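# Move the orange-labelled carton onto the raised block

## Task

Set the carton bearing the orange label onto the raised block so that no part of it extends beyond the outer edge of the blue tape outline, with the same face up as it had initially; the remaining two cartons must stay standing on the low platform, each with its original face up.

## Robot and tools

Robot: two arms, left_arm and right_arm, each ending in an identical five-finger right hand, so the hands are not mirror images. Base positions in the scene frame: left_arm (+0.089, +0.438, +0.155) m, right_arm (+0.053, -0.414, +0.155) m. A post stands behind them. Loose objects may occasionally get a brief push from outside.

Scene frame: origin at table-top height, midway between the arms; +x points out over the table, +z up, and left_arm sits on the +y side. Image sides do not match arm names. Reported positions and quaternions (end_effector_position in m, end_effector_quat_wxyz, velocities in m/s and rad/s) use this frame and may be off by a few cm.

Hand point: a point fixed to the palm, 0.15 m out from the wrist flange along the fingers and 0.05 m in front of the palm. Its +z runs along straight fingers, +y out of the palm, +x across the palm away from the thumb. Straight fingertips reach 0.06-0.07 m past it along +z and sit 0.06 m behind it along -y. A bracket on the little-finger side of the wrist can strike things. With fingers level, the wrist can hang well below the point (up to 0.13 m palm down, 0.25 m palm up).

Row layout (28 numbers, all in [-1, 1]), always both arms even if one moves: left_arm dx, dy, dz, rx, ry, rz; then left hand little, ring, middle, index, thumb_bend, thumb_turn, force_limit, speed; then the same 14 for right_arm. Pose numbers are offsets, not poses: they are measured from that arm's Hand target at the start of the action or move, along scene-frame axes, and the arm rotates about the Hand target's position. Scale: 1.0 equals 0.6 m for dx/dy/dz and 180 degrees for rx/ry/rz, which together form one rotation vector. Sending the same offset again moves the arm further. Six zeros asks nothing new of that arm. Orientation commands are clipped to within 32 degrees of the measured orientation each step.

Hand numbers are absolute settings, not offsets: fingers -1 straight, +1 curled; thumb_bend -1 straight, +1 bent; thumb_turn -1 beside the palm, +1 opposite the fingers. force_limit runs from about 0 N at -1 to 10 N at +1 (15 N for the two thumb motors). speed runs from nearly zero at -1 to full at +0.48 and above. No number means 'unchanged': to keep a hand as is, repeat its last executed eight numbers (or, if none yet, its hand_measured six plus hand_force_limit and hand_speed). With the thumb turned in, the hand can wrap objects roughly 0.035-0.065 m thick. For a soft grip close with speed at -0.94 or below. To grip harder, raise force_limit and send a target more closed than hand_measured.

Tools:
- execute_actions(actions, cameras): actions is a list of actions, each a table of 1 to 15 rows of 28 numbers, one row per 1/30 s step; a short table repeats its last row to step 15. Every row counts from the action's starting Hand target. Images appear only if actions is empty or cameras lists them.
- move(target, speed, blend, stop_force, zero, blocking, cameras): straight-line path toward one 28-number row or a list of up to 15 rows; every row is an offset from the same starting Hand targets. speed in m/s, 0.002 to 3.2 (default 0.25), turning at up to twice that in rad/s. blend in m rounds corners of a list (0 stops at each). stop_force, 4 to 120 N for both arms, ends an arm's path once its wrist sensor feels that much push against its motion; use it slowly (around 0.005 m/s) for touching down. zero (default true) re-zeroes the sensor before the move. blocking=false returns early and cannot be combined with stop_force. Paths do not avoid obstacles; a path with the wrist too near the arm's base axis is refused. Total time is capped at 10 s.
- wait(seconds): lets time run, 0 to 3600 s.
- stop(): brakes a running move.
- zoom_image(camera, region=[x0,y0,x1,y1]) in pixels, at most 504 on a side, on the latest image of cam_head_left, cam_head_right, cam_high, cam_low, cam_left_wrist or cam_right_wrist.
- show_instructions(): shows the reference image.
- zero_wrist_force(arm): re-zeroes left_arm or right_arm's sensor.
- finished_scene(scene=1): ends the scene for good; the goal must hold without the robot.

Results: Hand target is the last commanded (clipped) pose, from which the next offsets count; the hand often settles a little short of it. hand_measured, hand_stopped_by (moving, target, force, stalled, fault) and hand_load_n list six values in motor order; a dropped grip shows as hand_load_n near 0. Wrist force and Wrist torque are in the hand's own axes; a third line gives the peak since the last report. A move adds a 'move:' line such as done, off_target, moving, held or fault, plus limits such as paced or held. MOTOR HOT appears near 70 °C; 85 °C locks the arm for 30-60 s.

Avoid: a fault stop (10 s) comes from joint contact torque beyond limits (elbow 139, wrists 50.2, shoulders 306 N m), about 150 N on any arm part, or shoulder/elbow straying 7.5 degrees from plan. Arms are stiff, so targets even slightly past firm contact can fault. Do not let the arms or hands press each other. Do not drop or release a moving carton, slam, or shove hard; keep every object on the table, and keep the other cartons upright and unbumped.

Each tool is called after "Request:" as a command line: name --argument value for each argument, lists and objects as JSON in quotes; but a table of rows of numbers goes row by row, as --pt "numbers of a row", without its own name.

Reference images:

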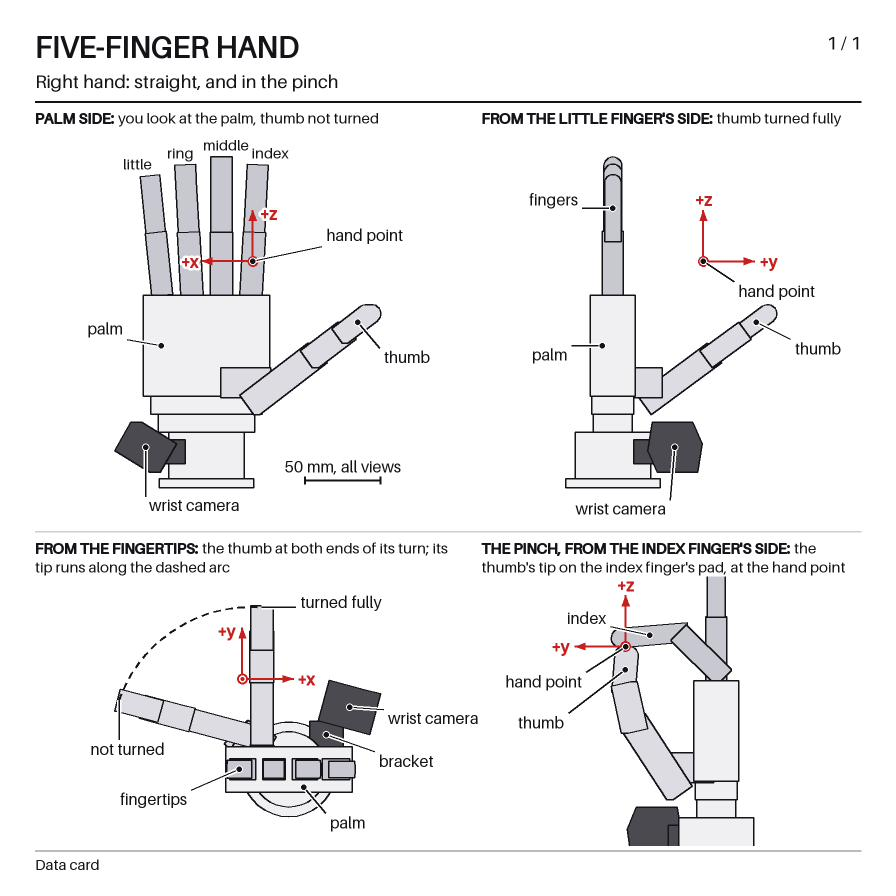

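## Session

Request:
execute_actions --actions '[]'

Scene clock: 0.00 s.
left_arm: end_effector_position=(+1.0136, +0.4107, +0.3491) hand_measured=(-1.000, -1.000, -1.000, -1.000, -1.000, -1.000) hand_load_n=(+0.0, +0.0, +0.0, +0.0, +0.0, +0.0) hand_stopped_by=(target, target, target, target, target, target) hand_force_limit=0.00 hand_speed=-0.80 end_effector_quat_wxyz=(+0.047, +0.835, -0.543, +0.081) | right_arm: end_effector_position=(+0.6069, -0.1506, +0.3045) hand_measured=(-1.000, -1.000, -1.000, -1.000, -1.000, -1.000) hand_load_n=(+0.0, +0.0, +0.0, +0.0, +0.0, +0.0) hand_stopped_by=(target, target, target, target, target, target) hand_force_limit=0.00 hand_speed=-0.80 end_effector_quat_wxyz=(-0.105, -0.440, +0.859, +0.238)
Joint positions: left_arm=[-0.18 -0.605 0.699 1.366 1.721 -3.734] | right_arm=[-0.074 -0.953 1.686 1.283 1.28 -2.658]
Joint velocities: within noise
Joint torques (N m): no reading
Wrist force (N): no reading
Wrist torque (N m): no reading
Wrist force, peak (N): no reading
Hand target: left_arm +1.0136, +0.4107, +0.3491; +0.047, +0.835, -0.543, +0.081 | right_arm +0.6069, -0.1506, +0.3045; -0.105, -0.440, +0.859, +0.238

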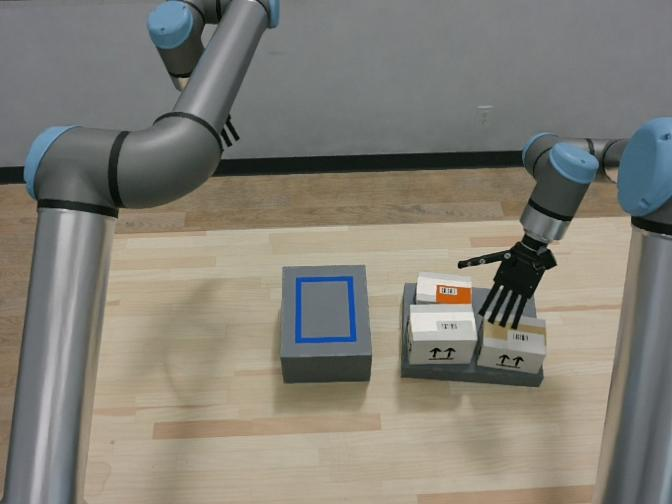

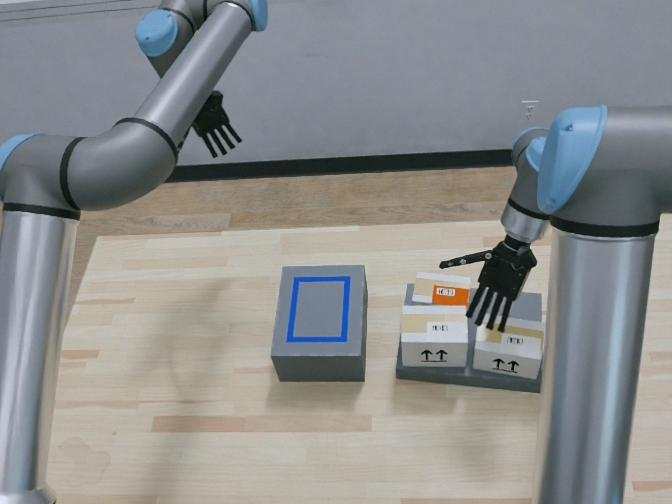

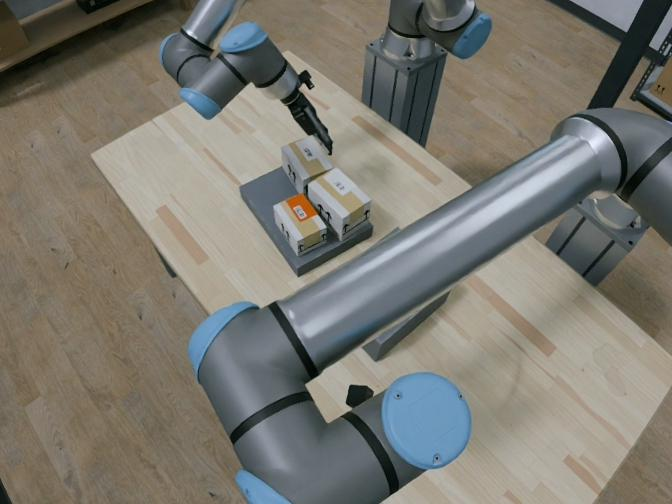

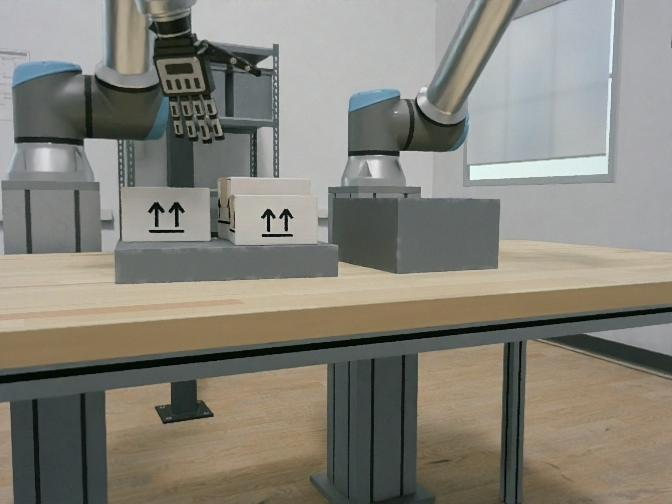

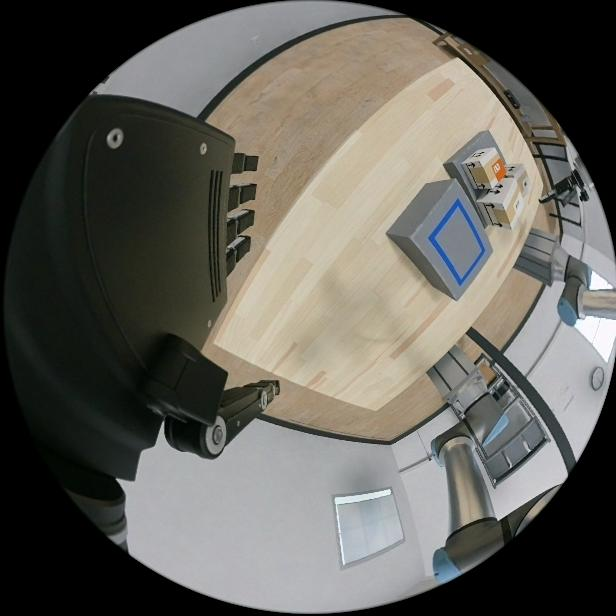

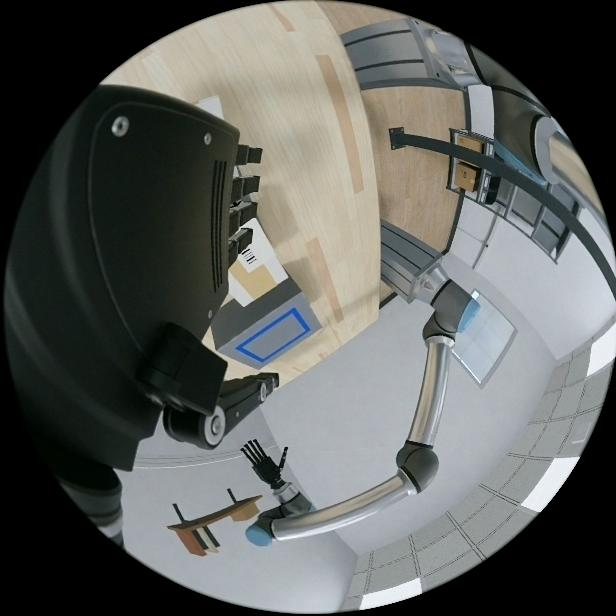

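Request:
zoom_image --camera "cam_head_left" --region '[260, 180, 600, 420]'

Request:
zoom_image --camera "cam_high" --region '[220, 100, 480, 380]'

Request:
zoom_image --camera "cam_low" --region '[80, 0, 520, 320]'

Request:
zoom_image --camera "cam_right_wrist" --region '[180, 80, 400, 400]'

Request:
zoom_image --camera "cam_left_wrist" --region '[340, 80, 600, 340]'

Scaled by 1.482 from the camera's image (finer frame: 960x720).

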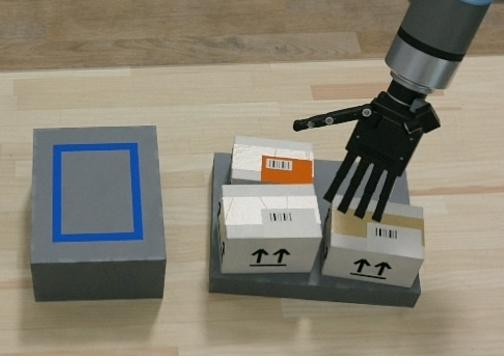

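Scaled by 1.800 from the camera's image (finer frame: 960x720).

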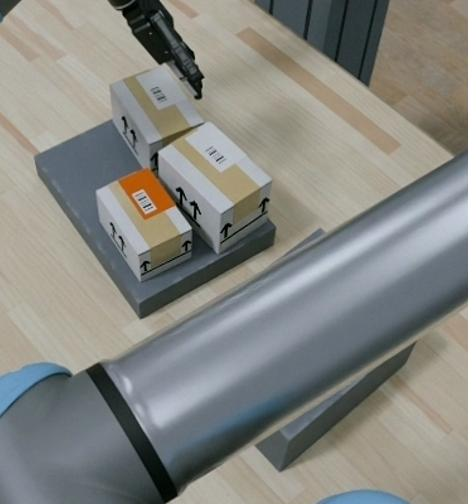

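Scaled by 1.145 from the camera's image (finer frame: 960x720).

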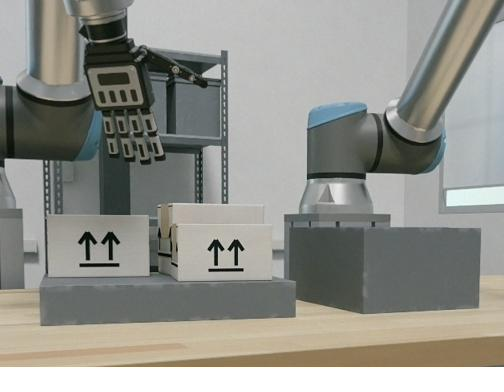

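Scaled by 1.575 from the camera's image (finer frame: 880x880).

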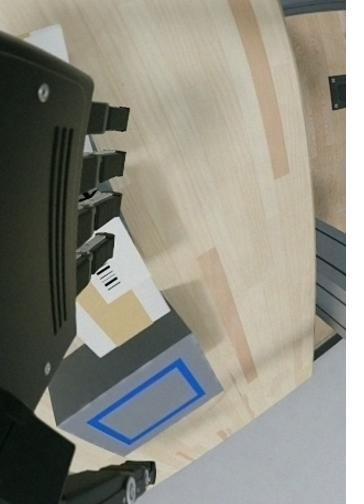

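Scaled by 1.938 from the camera's image (finer frame: 880x880).

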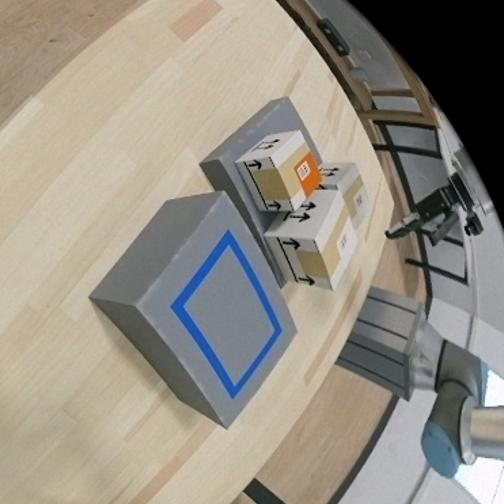

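Request:
move --target '[-0.773, 0.315, 0.167, 0,0,0, -1,-1,-1,-1,-1,-1,0,-0.8, 0,0,0,0,0,0,-1,-1,-1,-1,-1,-1,0,-0.8]' --cameras '["all"]'

Scene clock: 99.33 s.
left_arm: end_effector_position=(+0.5500, +0.5996, +0.4492) hand_measured=(-1.000, -1.000, -1.000, -1.000, -1.000, -1.000) hand_load_n=(+0.0, +0.0, +0.0, +0.0, +0.0, +0.0) hand_stopped_by=(target, target, target, target, target, target) hand_force_limit=0.00 hand_speed=-0.80 end_effector_quat_wxyz=(+0.047, +0.835, -0.543, +0.081) | right_arm: end_effector_position=(+0.6069, -0.1506, +0.3045) hand_measured=(-1.000, -1.000, -1.000, -1.000, -1.000, -1.000) hand_load_n=(+0.0, +0.0, +0.0, +0.0, +0.0, +0.0) hand_stopped_by=(target, target, target, target, target, target) hand_force_limit=0.00 hand_speed=-0.80 end_effector_quat_wxyz=(-0.105, -0.440, +0.859, +0.238)
Joint positions: left_arm=[0.042 -1.398 1.779 1.115 1.742 -3.509] | right_arm=[-0.074 -0.953 1.686 1.283 1.28 -2.658]
Joint torques (N m): left_arm=[10.35 -72.48 -22.66 6.94 2.65 3.11] | right_arm=[0.62 -73.68 -26.1 4.54 -0.38 -0.42]
Wrist force (N): left_arm=[-0.6 0.2 -0.1] | right_arm=[-0.2 0.4 -0.4]
Wrist torque (N m): left_arm=[-0.05 0.03 -0.17] | right_arm=[0.09 0.05 0.01]
Wrist force, peak (N): left_arm=[-1.7 1.2 -0.5] | right_arm=[-0.6 0.5 -0.3]
Hand target: left_arm +0.5498, +0.5997, +0.4493; +0.047, +0.835, -0.543, +0.081 | right_arm +0.6069, -0.1506, +0.3045; -0.105, -0.440, +0.859, +0.238
Off the commanded pose: left_arm 0.000 m, 0 deg | right_arm 0.000 m, 0 deg.
move: done

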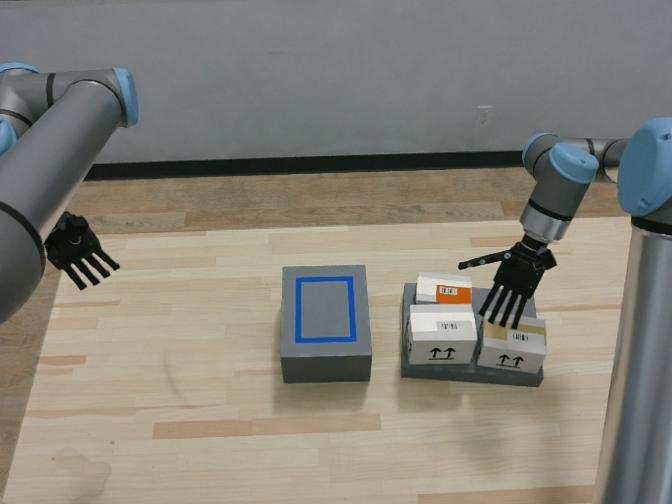

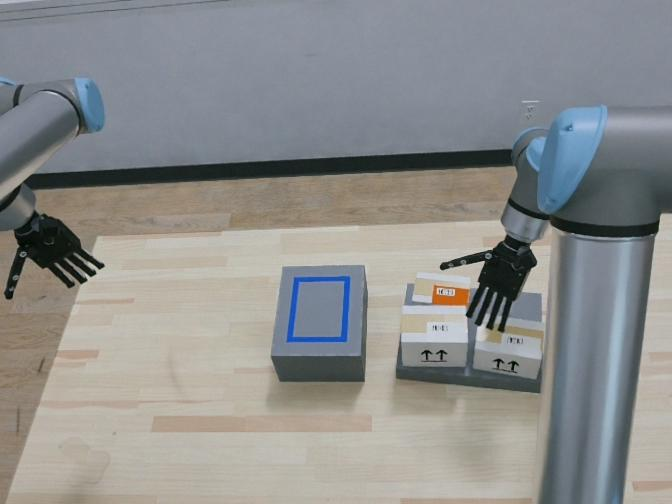

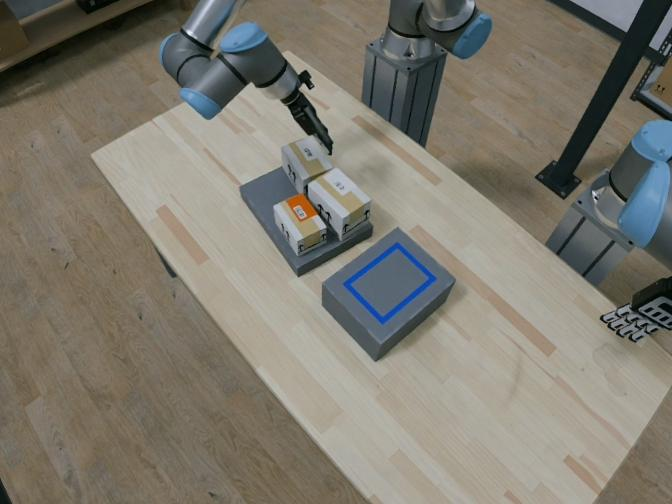

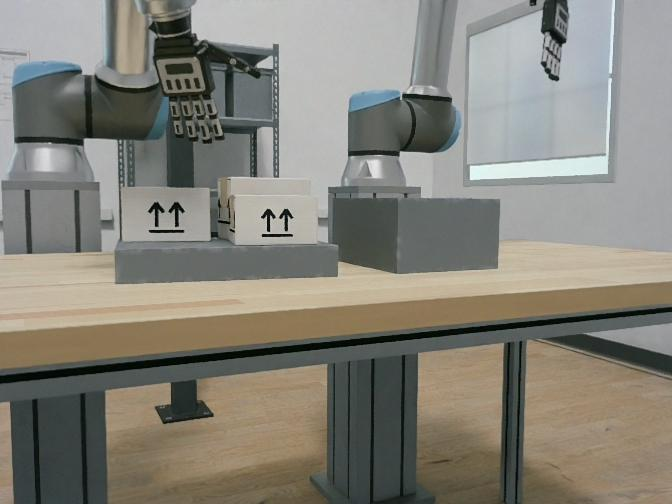

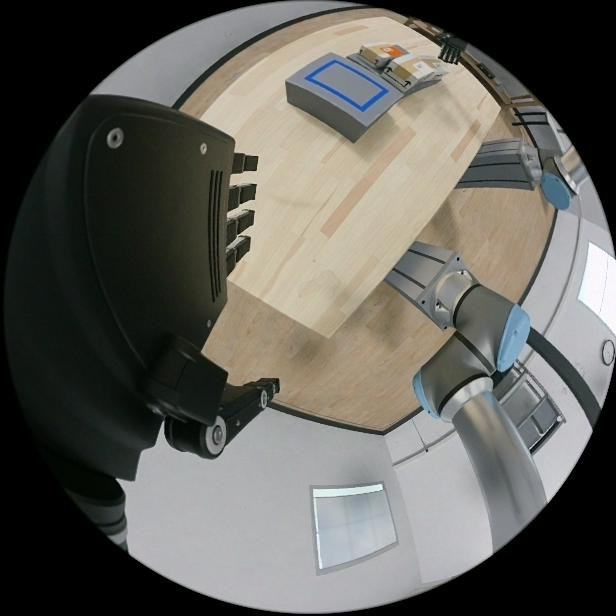

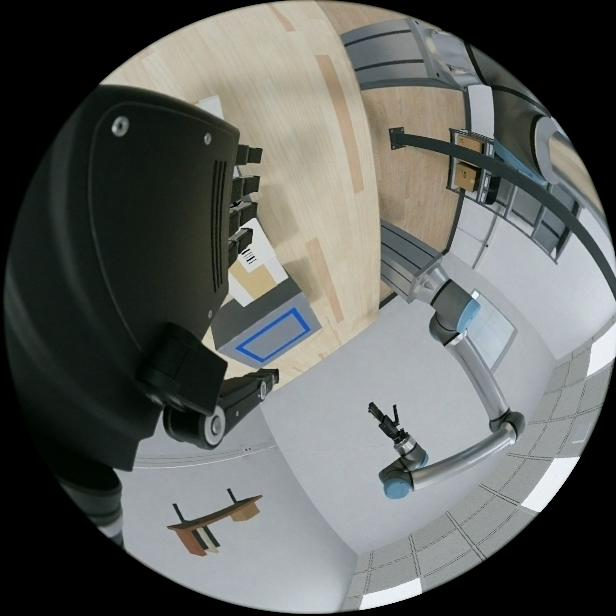

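Request:
zoom_image --camera "cam_high" --region '[220, 110, 480, 370]'

Request:
zoom_image --camera "cam_head_right" --region '[260, 220, 580, 400]'

Request:
zoom_image --camera "cam_head_left" --region '[260, 220, 580, 400]'

Request:
zoom_image --camera "cam_low" --region '[100, 100, 360, 300]'

Scaled by 1.938 from the camera's image (finer frame: 960x720).

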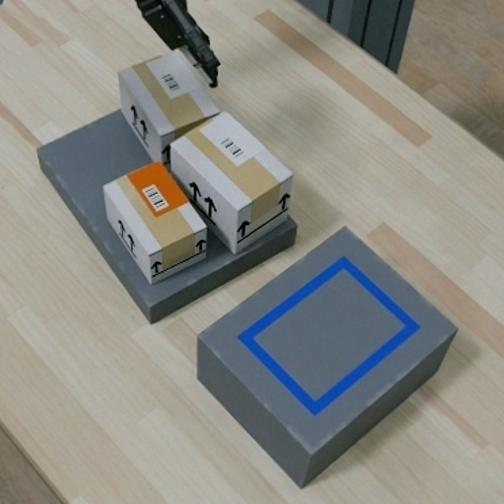

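Scaled by 1.575 from the camera's image (finer frame: 960x720).

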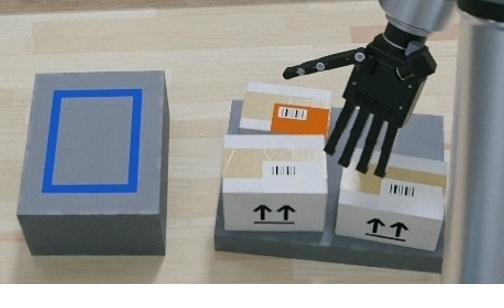

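Scaled by 1.575 from the camera's image (finer frame: 960x720).

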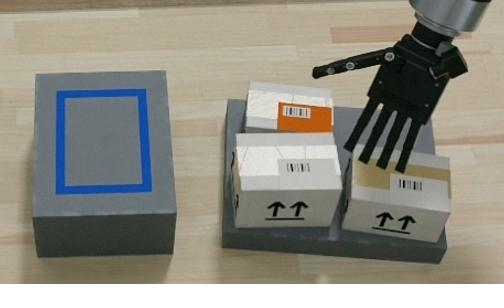

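Scaled by 1.938 from the camera's image (finer frame: 960x720).

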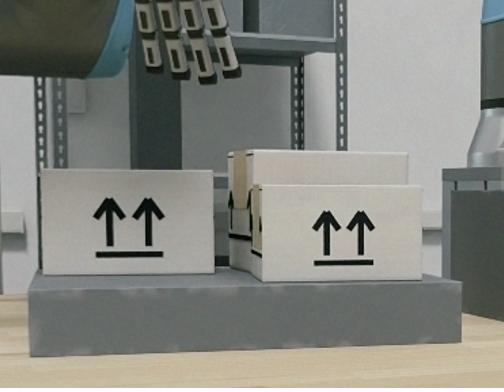

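Request:
move --target '[0,0,0, 0,0,0, -1,-1,-1,-1,-1,-1,0,-0.8, 0.238,0.102,-0.05,-0.139,-0.3993,0.165,-1,-1,-1,-1,-1,1,0,0]' --cameras '["all"]'

Scene clock: 284.40 s.
left_arm: end_effector_position=(+0.5498, +0.5997, +0.4493) hand_measured=(-1.000, -1.000, -1.000, -1.000, -1.000, -1.000) hand_load_n=(+0.0, +0.0, +0.0, +0.0, +0.0, +0.0) hand_stopped_by=(target, target, target, target, target, target) hand_force_limit=0.00 hand_speed=-0.80 end_effector_quat_wxyz=(+0.047, +0.835, -0.543, +0.081) | right_arm: end_effector_position=(+0.7497, -0.0894, +0.2745) hand_measured=(-1.000, -1.000, -1.000, -1.000, -1.000, +1.000) hand_load_n=(+0.0, -0.5, +0.0, +0.0, -0.5, +0.0) hand_stopped_by=(target, target, target, target, target, target) hand_force_limit=0.00 hand_speed=0.00 end_effector_quat_wxyz=(-0.270, +0.653, -0.654, +0.271)
Joint positions: left_arm=[0.042 -1.398 1.779 1.115 1.742 -3.509] | right_arm=[0.208 -1.218 1.813 0.202 1.718 -2.993]
Joint torques (N m): left_arm=[9.45 -73.09 -23.1 6.71 2.74 3.29] | right_arm=[12.52 -72.37 -21 -0.93 3.72 -1.82]
Wrist force (N): left_arm=[-0.2 0.2 0.2] | right_arm=[-0.3 2.9 -0.8]
Wrist torque (N m): left_arm=[-0.07 -0.04 -0.14] | right_arm=[0.28 0.14 0.24]
Wrist force, peak (N): left_arm=[-0.8 0.4 0.3] | right_arm=[-1.0 3.3 -1.3]
Hand target: left_arm +0.5498, +0.5997, +0.4493; +0.047, +0.835, -0.543, +0.081 | right_arm +0.7497, -0.0894, +0.2745; -0.270, +0.653, -0.654, +0.271
Off the commanded pose: left_arm 0.000 m, 0 deg | right_arm 0.000 m, 0 deg.
move: done

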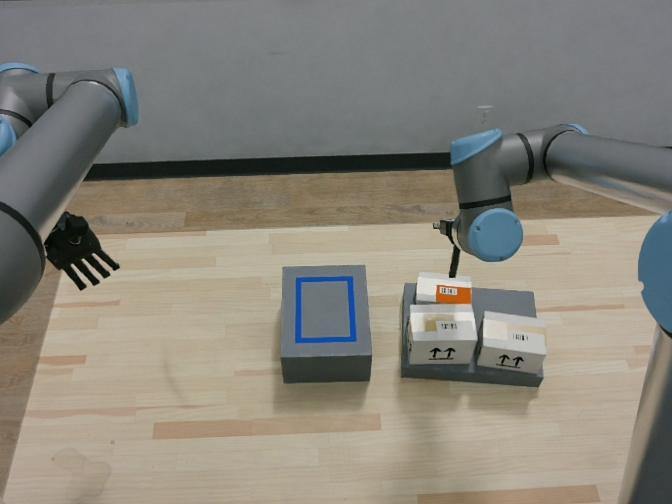

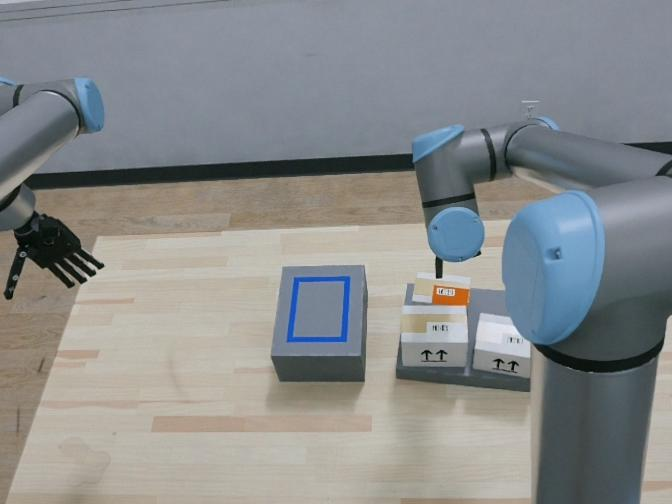

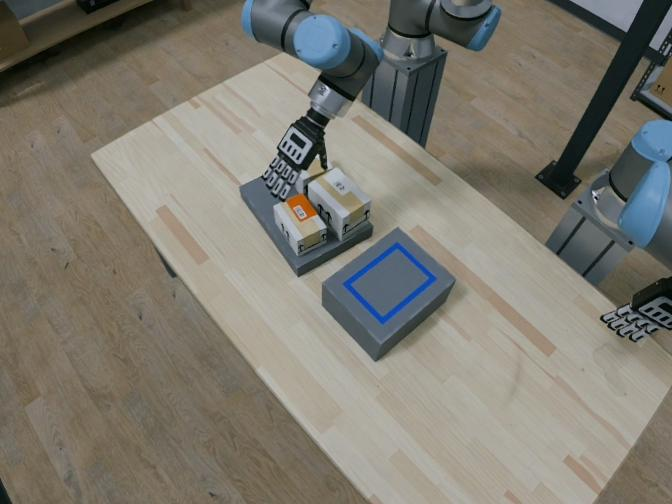

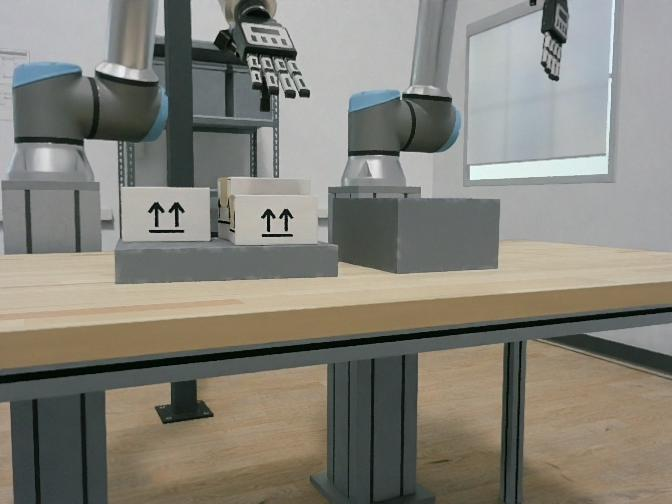

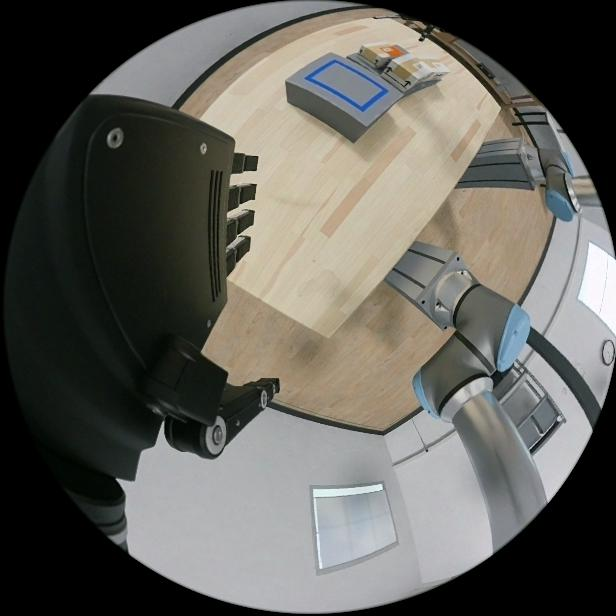

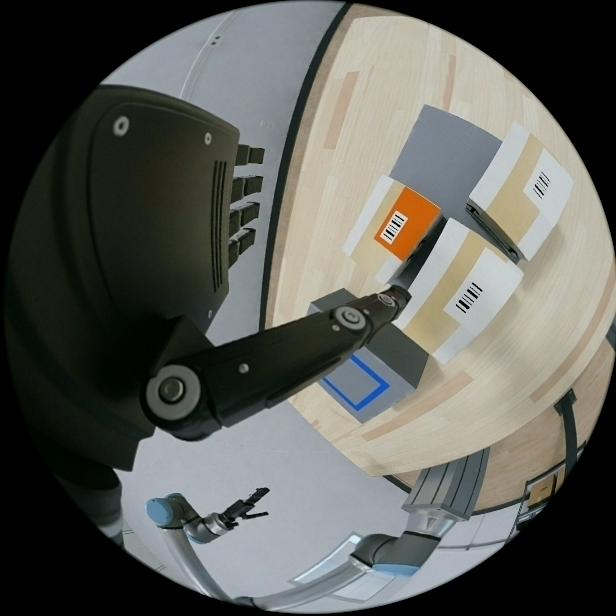

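Request:
zoom_image --camera "cam_right_wrist" --region '[320, 80, 600, 420]'

Request:
zoom_image --camera "cam_high" --region '[220, 80, 400, 280]'

Request:
zoom_image --camera "cam_low" --region '[100, 0, 360, 300]'

Request:
zoom_image --camera "cam_head_left" --region '[380, 200, 580, 400]'

Request:
zoom_image --camera "cam_head_right" --region '[380, 200, 580, 400]'

Scaled by 1.482 from the camera's image (finer frame: 880x880).

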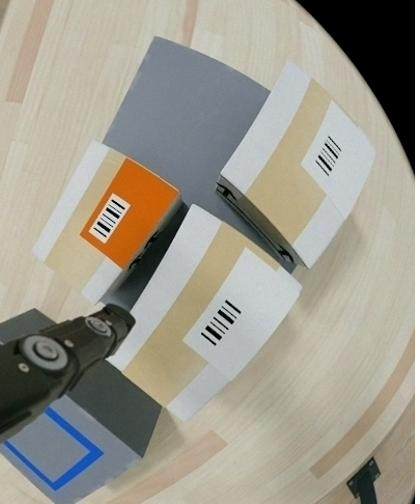

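Scaled by 2.520 from the camera's image (finer frame: 960x720).

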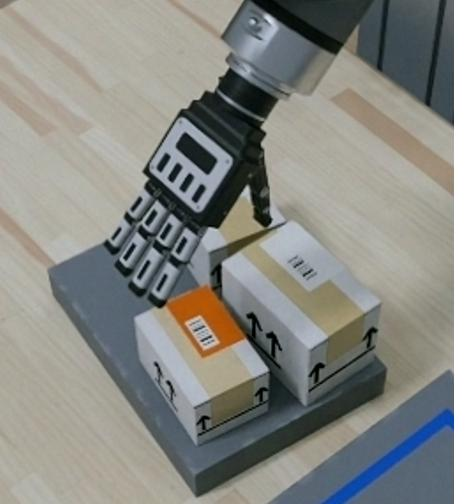

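Scaled by 1.680 from the camera's image (finer frame: 960x720).

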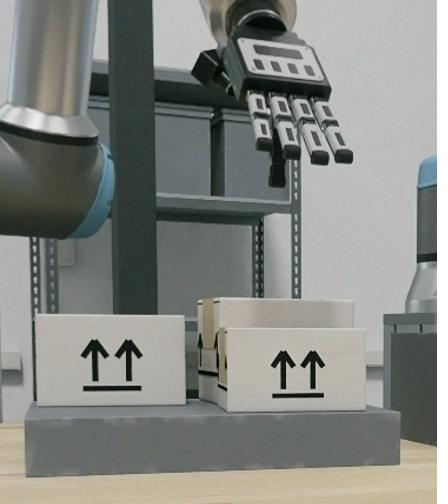

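Scaled by 2.520 from the camera's image (finer frame: 960x720).

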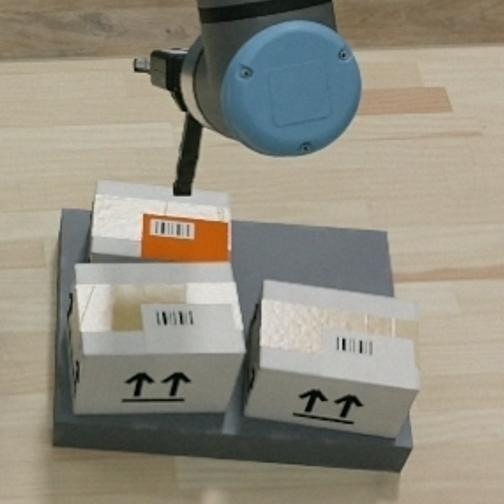

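Scaled by 2.520 from the camera's image (finer frame: 960x720).

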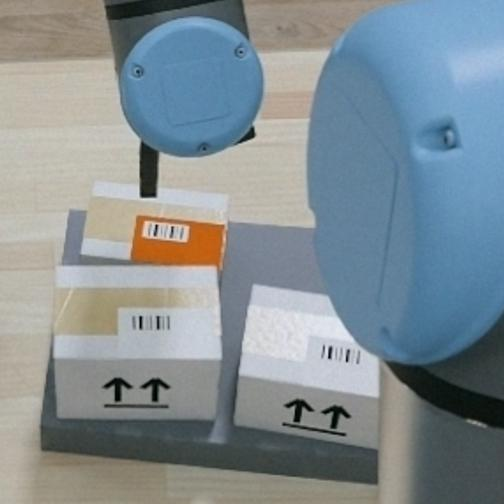

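Request:
zoom_image --camera "cam_low" --region '[0, 150, 336, 402]'

Request:
zoom_image --camera "cam_low" --region '[336, 150, 672, 402]'

Scaled by 1.500 from the camera's image (finer frame: 960x720).

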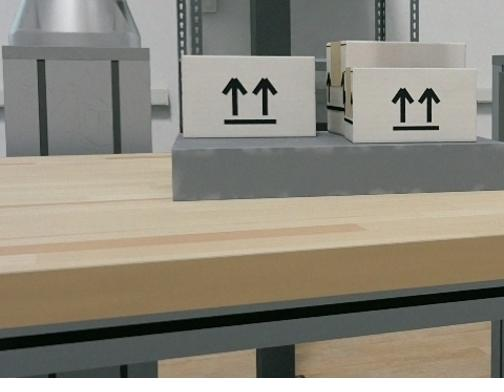

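Scaled by 1.500 from the camera's image (finer frame: 960x720).

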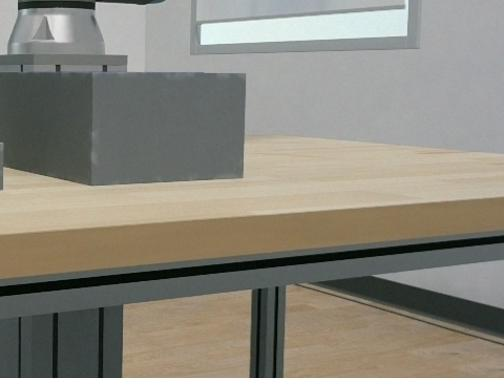

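Request:
move --target '[0,0,0, 0,0,0, -1,-1,-1,-1,-1,-1,0,-0.8, 0.005,-0.0267,-0.174,0,0,0,-1,-1,-1,-1,-1,1,0,0]' --cameras '["all"]' --speed 0.15

Request:
zoom_image --camera "cam_high" --region '[220, 110, 380, 290]'

Request:
zoom_image --camera "cam_low" --region '[160, 100, 360, 300]'

Request:
zoom_image --camera "cam_head_left" --region '[380, 220, 560, 400]'

Request:
zoom_image --camera "cam_head_right" --region '[380, 220, 560, 400]'

Request:
zoom_image --camera "cam_right_wrist" --region '[220, 100, 560, 440]'

Scene clock: 440.23 s.
left_arm: end_effector_position=(+0.5498, +0.5997, +0.4493) hand_measured=(-1.000, -1.000, -1.000, -1.000, -1.000, -1.000) hand_load_n=(+0.0, +0.0, +0.0, +0.0, +0.0, +0.0) hand_stopped_by=(target, target, target, target, target, target) hand_force_limit=0.00 hand_speed=-0.80 end_effector_quat_wxyz=(+0.047, +0.835, -0.543, +0.081) | right_arm: end_effector_position=(+0.7527, -0.1054, +0.1703) hand_measured=(-1.000, -1.000, -1.000, -1.000, -1.000, +1.000) hand_load_n=(+0.0, +0.0, +0.0, +0.0, +0.0, +0.0) hand_stopped_by=(target, target, target, target, target, target) hand_force_limit=0.00 hand_speed=0.00 end_effector_quat_wxyz=(-0.270, +0.653, -0.654, +0.271)
Joint positions: left_arm=[0.042 -1.398 1.779 1.115 1.742 -3.509] | right_arm=[0.18 -1.113 1.886 0.021 1.699 -3.013]
Joint torques (N m): left_arm=[9.86 -73.13 -23.34 6.47 2.63 3.48] | right_arm=[-12.18 -54.62 -16.23 -0.53 -3.66 -1.31]
Wrist force (N): left_arm=[-0.7 0.4 0.4] | right_arm=[-1.1 3.4 -1.3]
Wrist torque (N m): left_arm=[-0.04 0.03 -0.16] | right_arm=[0.42 0.22 0.24]
Wrist force, peak (N): left_arm=[-0.8 0.7 0.3] | right_arm=[-0.7 3.9 -0.7]
Hand target: left_arm +0.5498, +0.5997, +0.4493; +0.047, +0.835, -0.543, +0.081 | right_arm +0.7527, -0.1054, +0.1701; -0.270, +0.653, -0.654, +0.271
Off the commanded pose: left_arm 0.000 m, 0 deg | right_arm 0.000 m, 0 deg.
move: done

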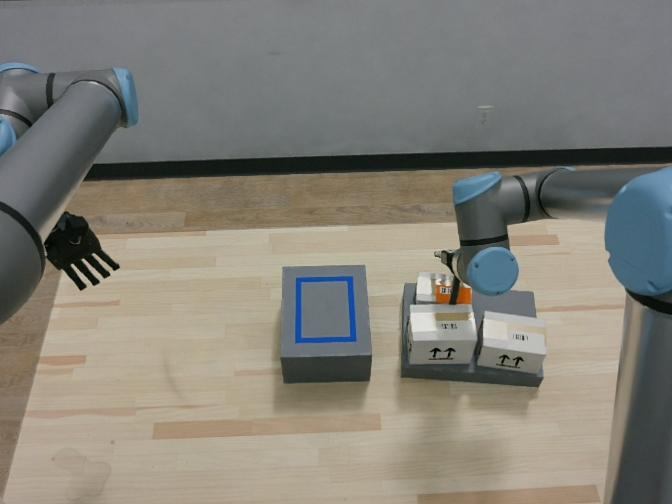

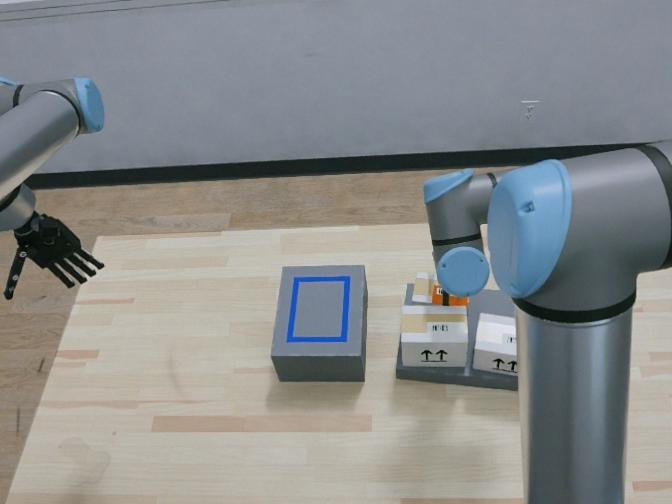

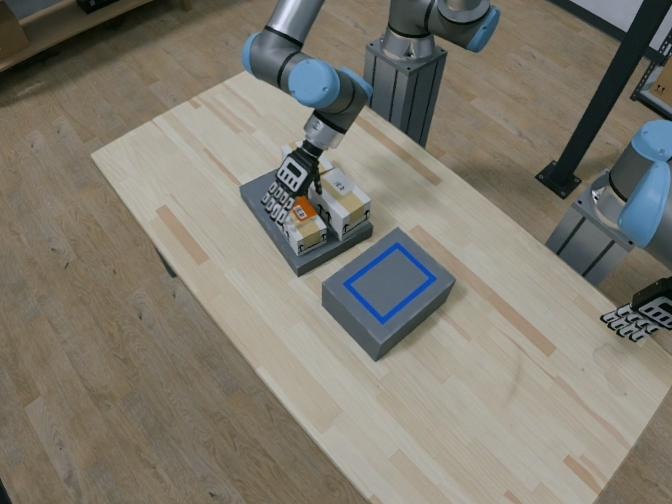

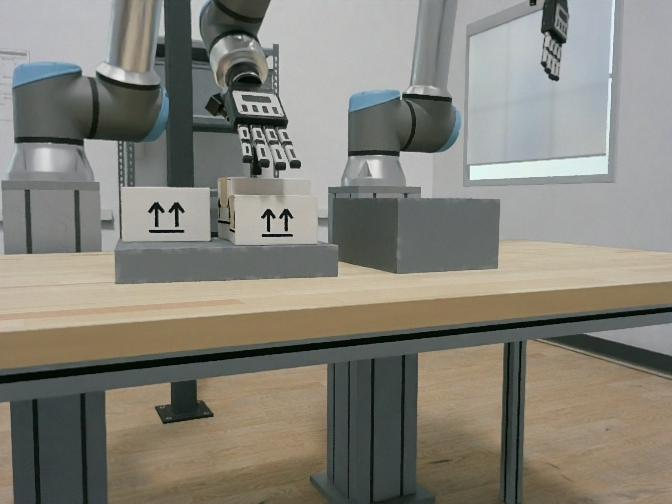

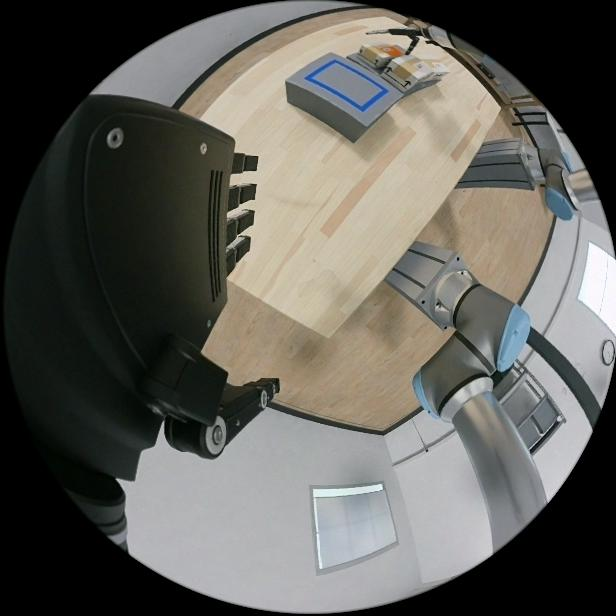

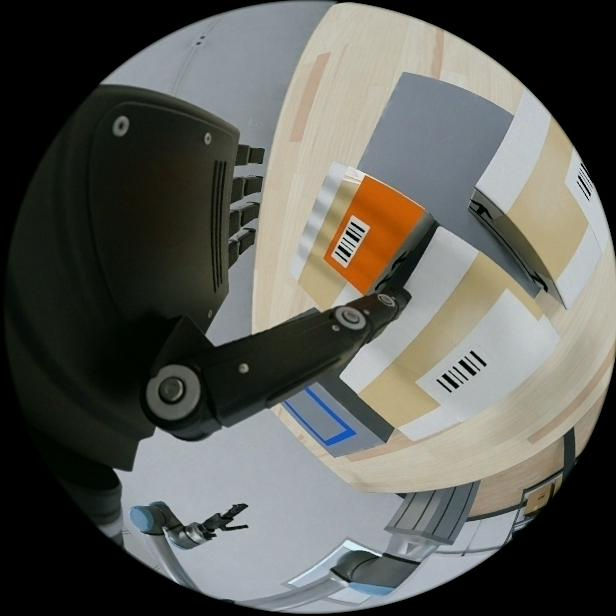

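Scaled by 2.800 from the camera's image (finer frame: 960x720).

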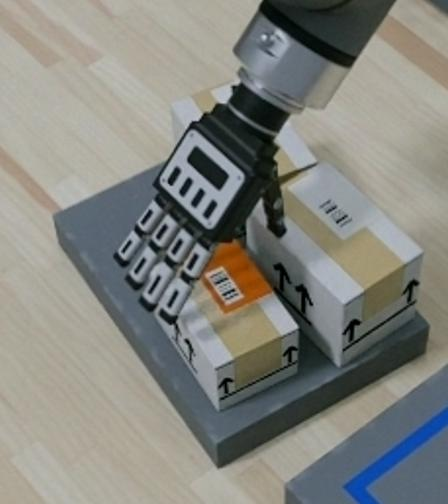

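Scaled by 2.520 from the camera's image (finer frame: 960x720).

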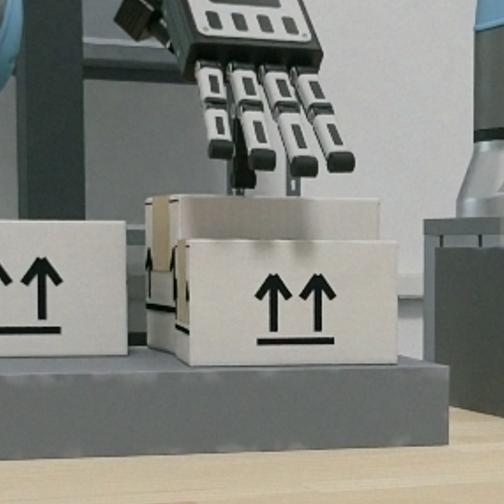

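Scaled by 2.800 from the camera's image (finer frame: 960x720).

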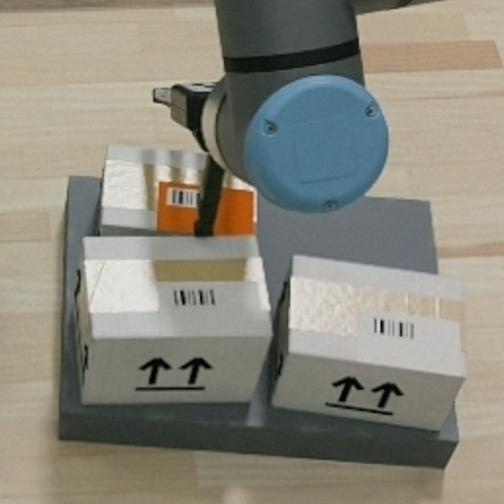

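Scaled by 2.800 from the camera's image (finer frame: 960x720).

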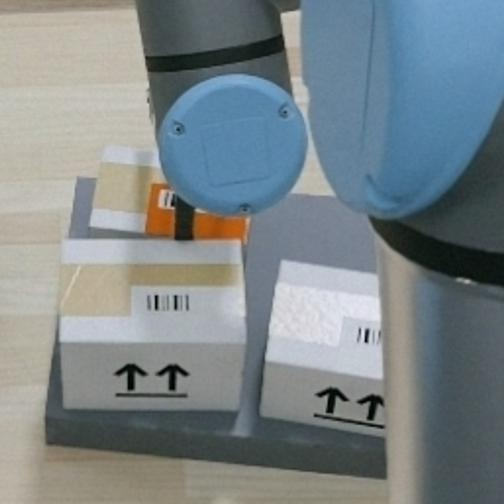

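Scaled by 1.482 from the camera's image (finer frame: 880x880).

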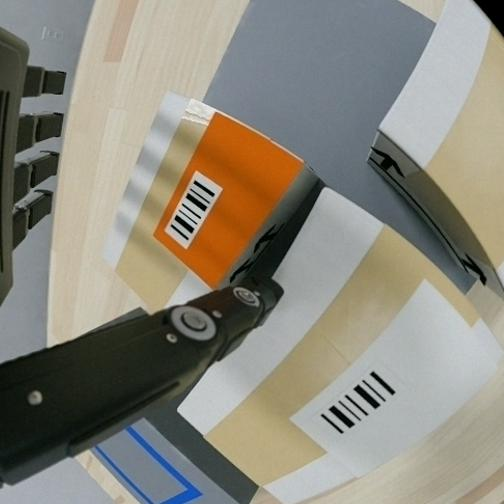

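Request:
zoom_image --camera "cam_head_left" --region '[400, 260, 490, 340]'

Request:
zoom_image --camera "cam_head_right" --region '[400, 260, 490, 340]'

Request:
zoom_image --camera "cam_high" --region '[270, 160, 370, 260]'

Request:
zoom_image --camera "cam_right_wrist" --region '[330, 180, 480, 330]'

Scaled by 5.600 from the camera's image (finer frame: 960x720).

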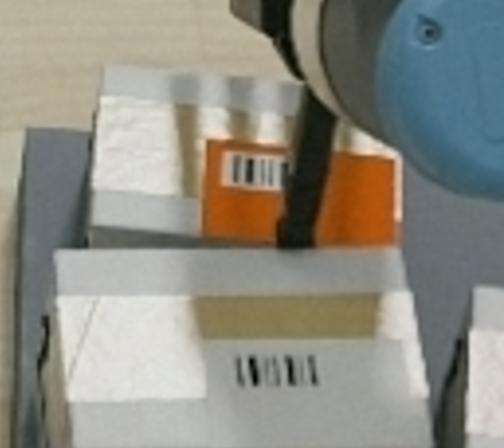

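Scaled by 5.600 from the camera's image (finer frame: 960x720).

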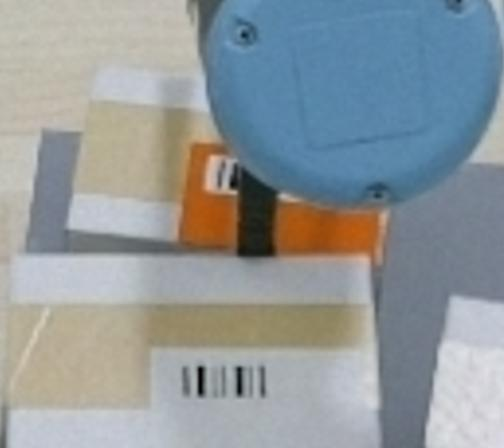

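Scaled by 5.040 from the camera's image (finer frame: 960x720).

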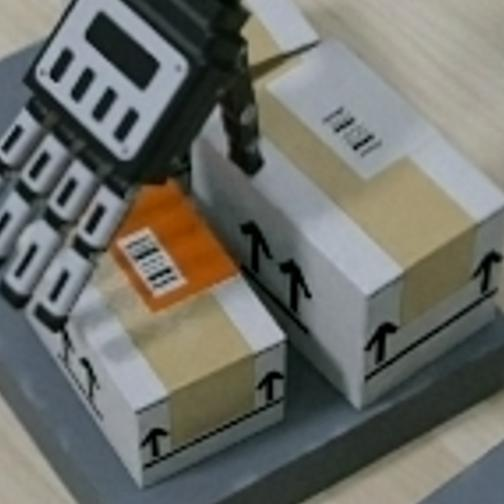

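Scaled by 3.360 from the camera's image (finer frame: 880x880).

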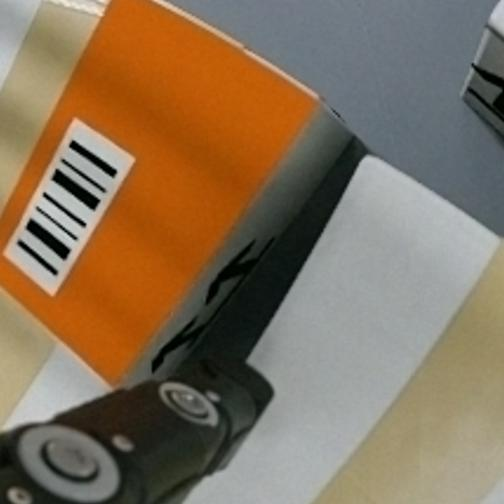

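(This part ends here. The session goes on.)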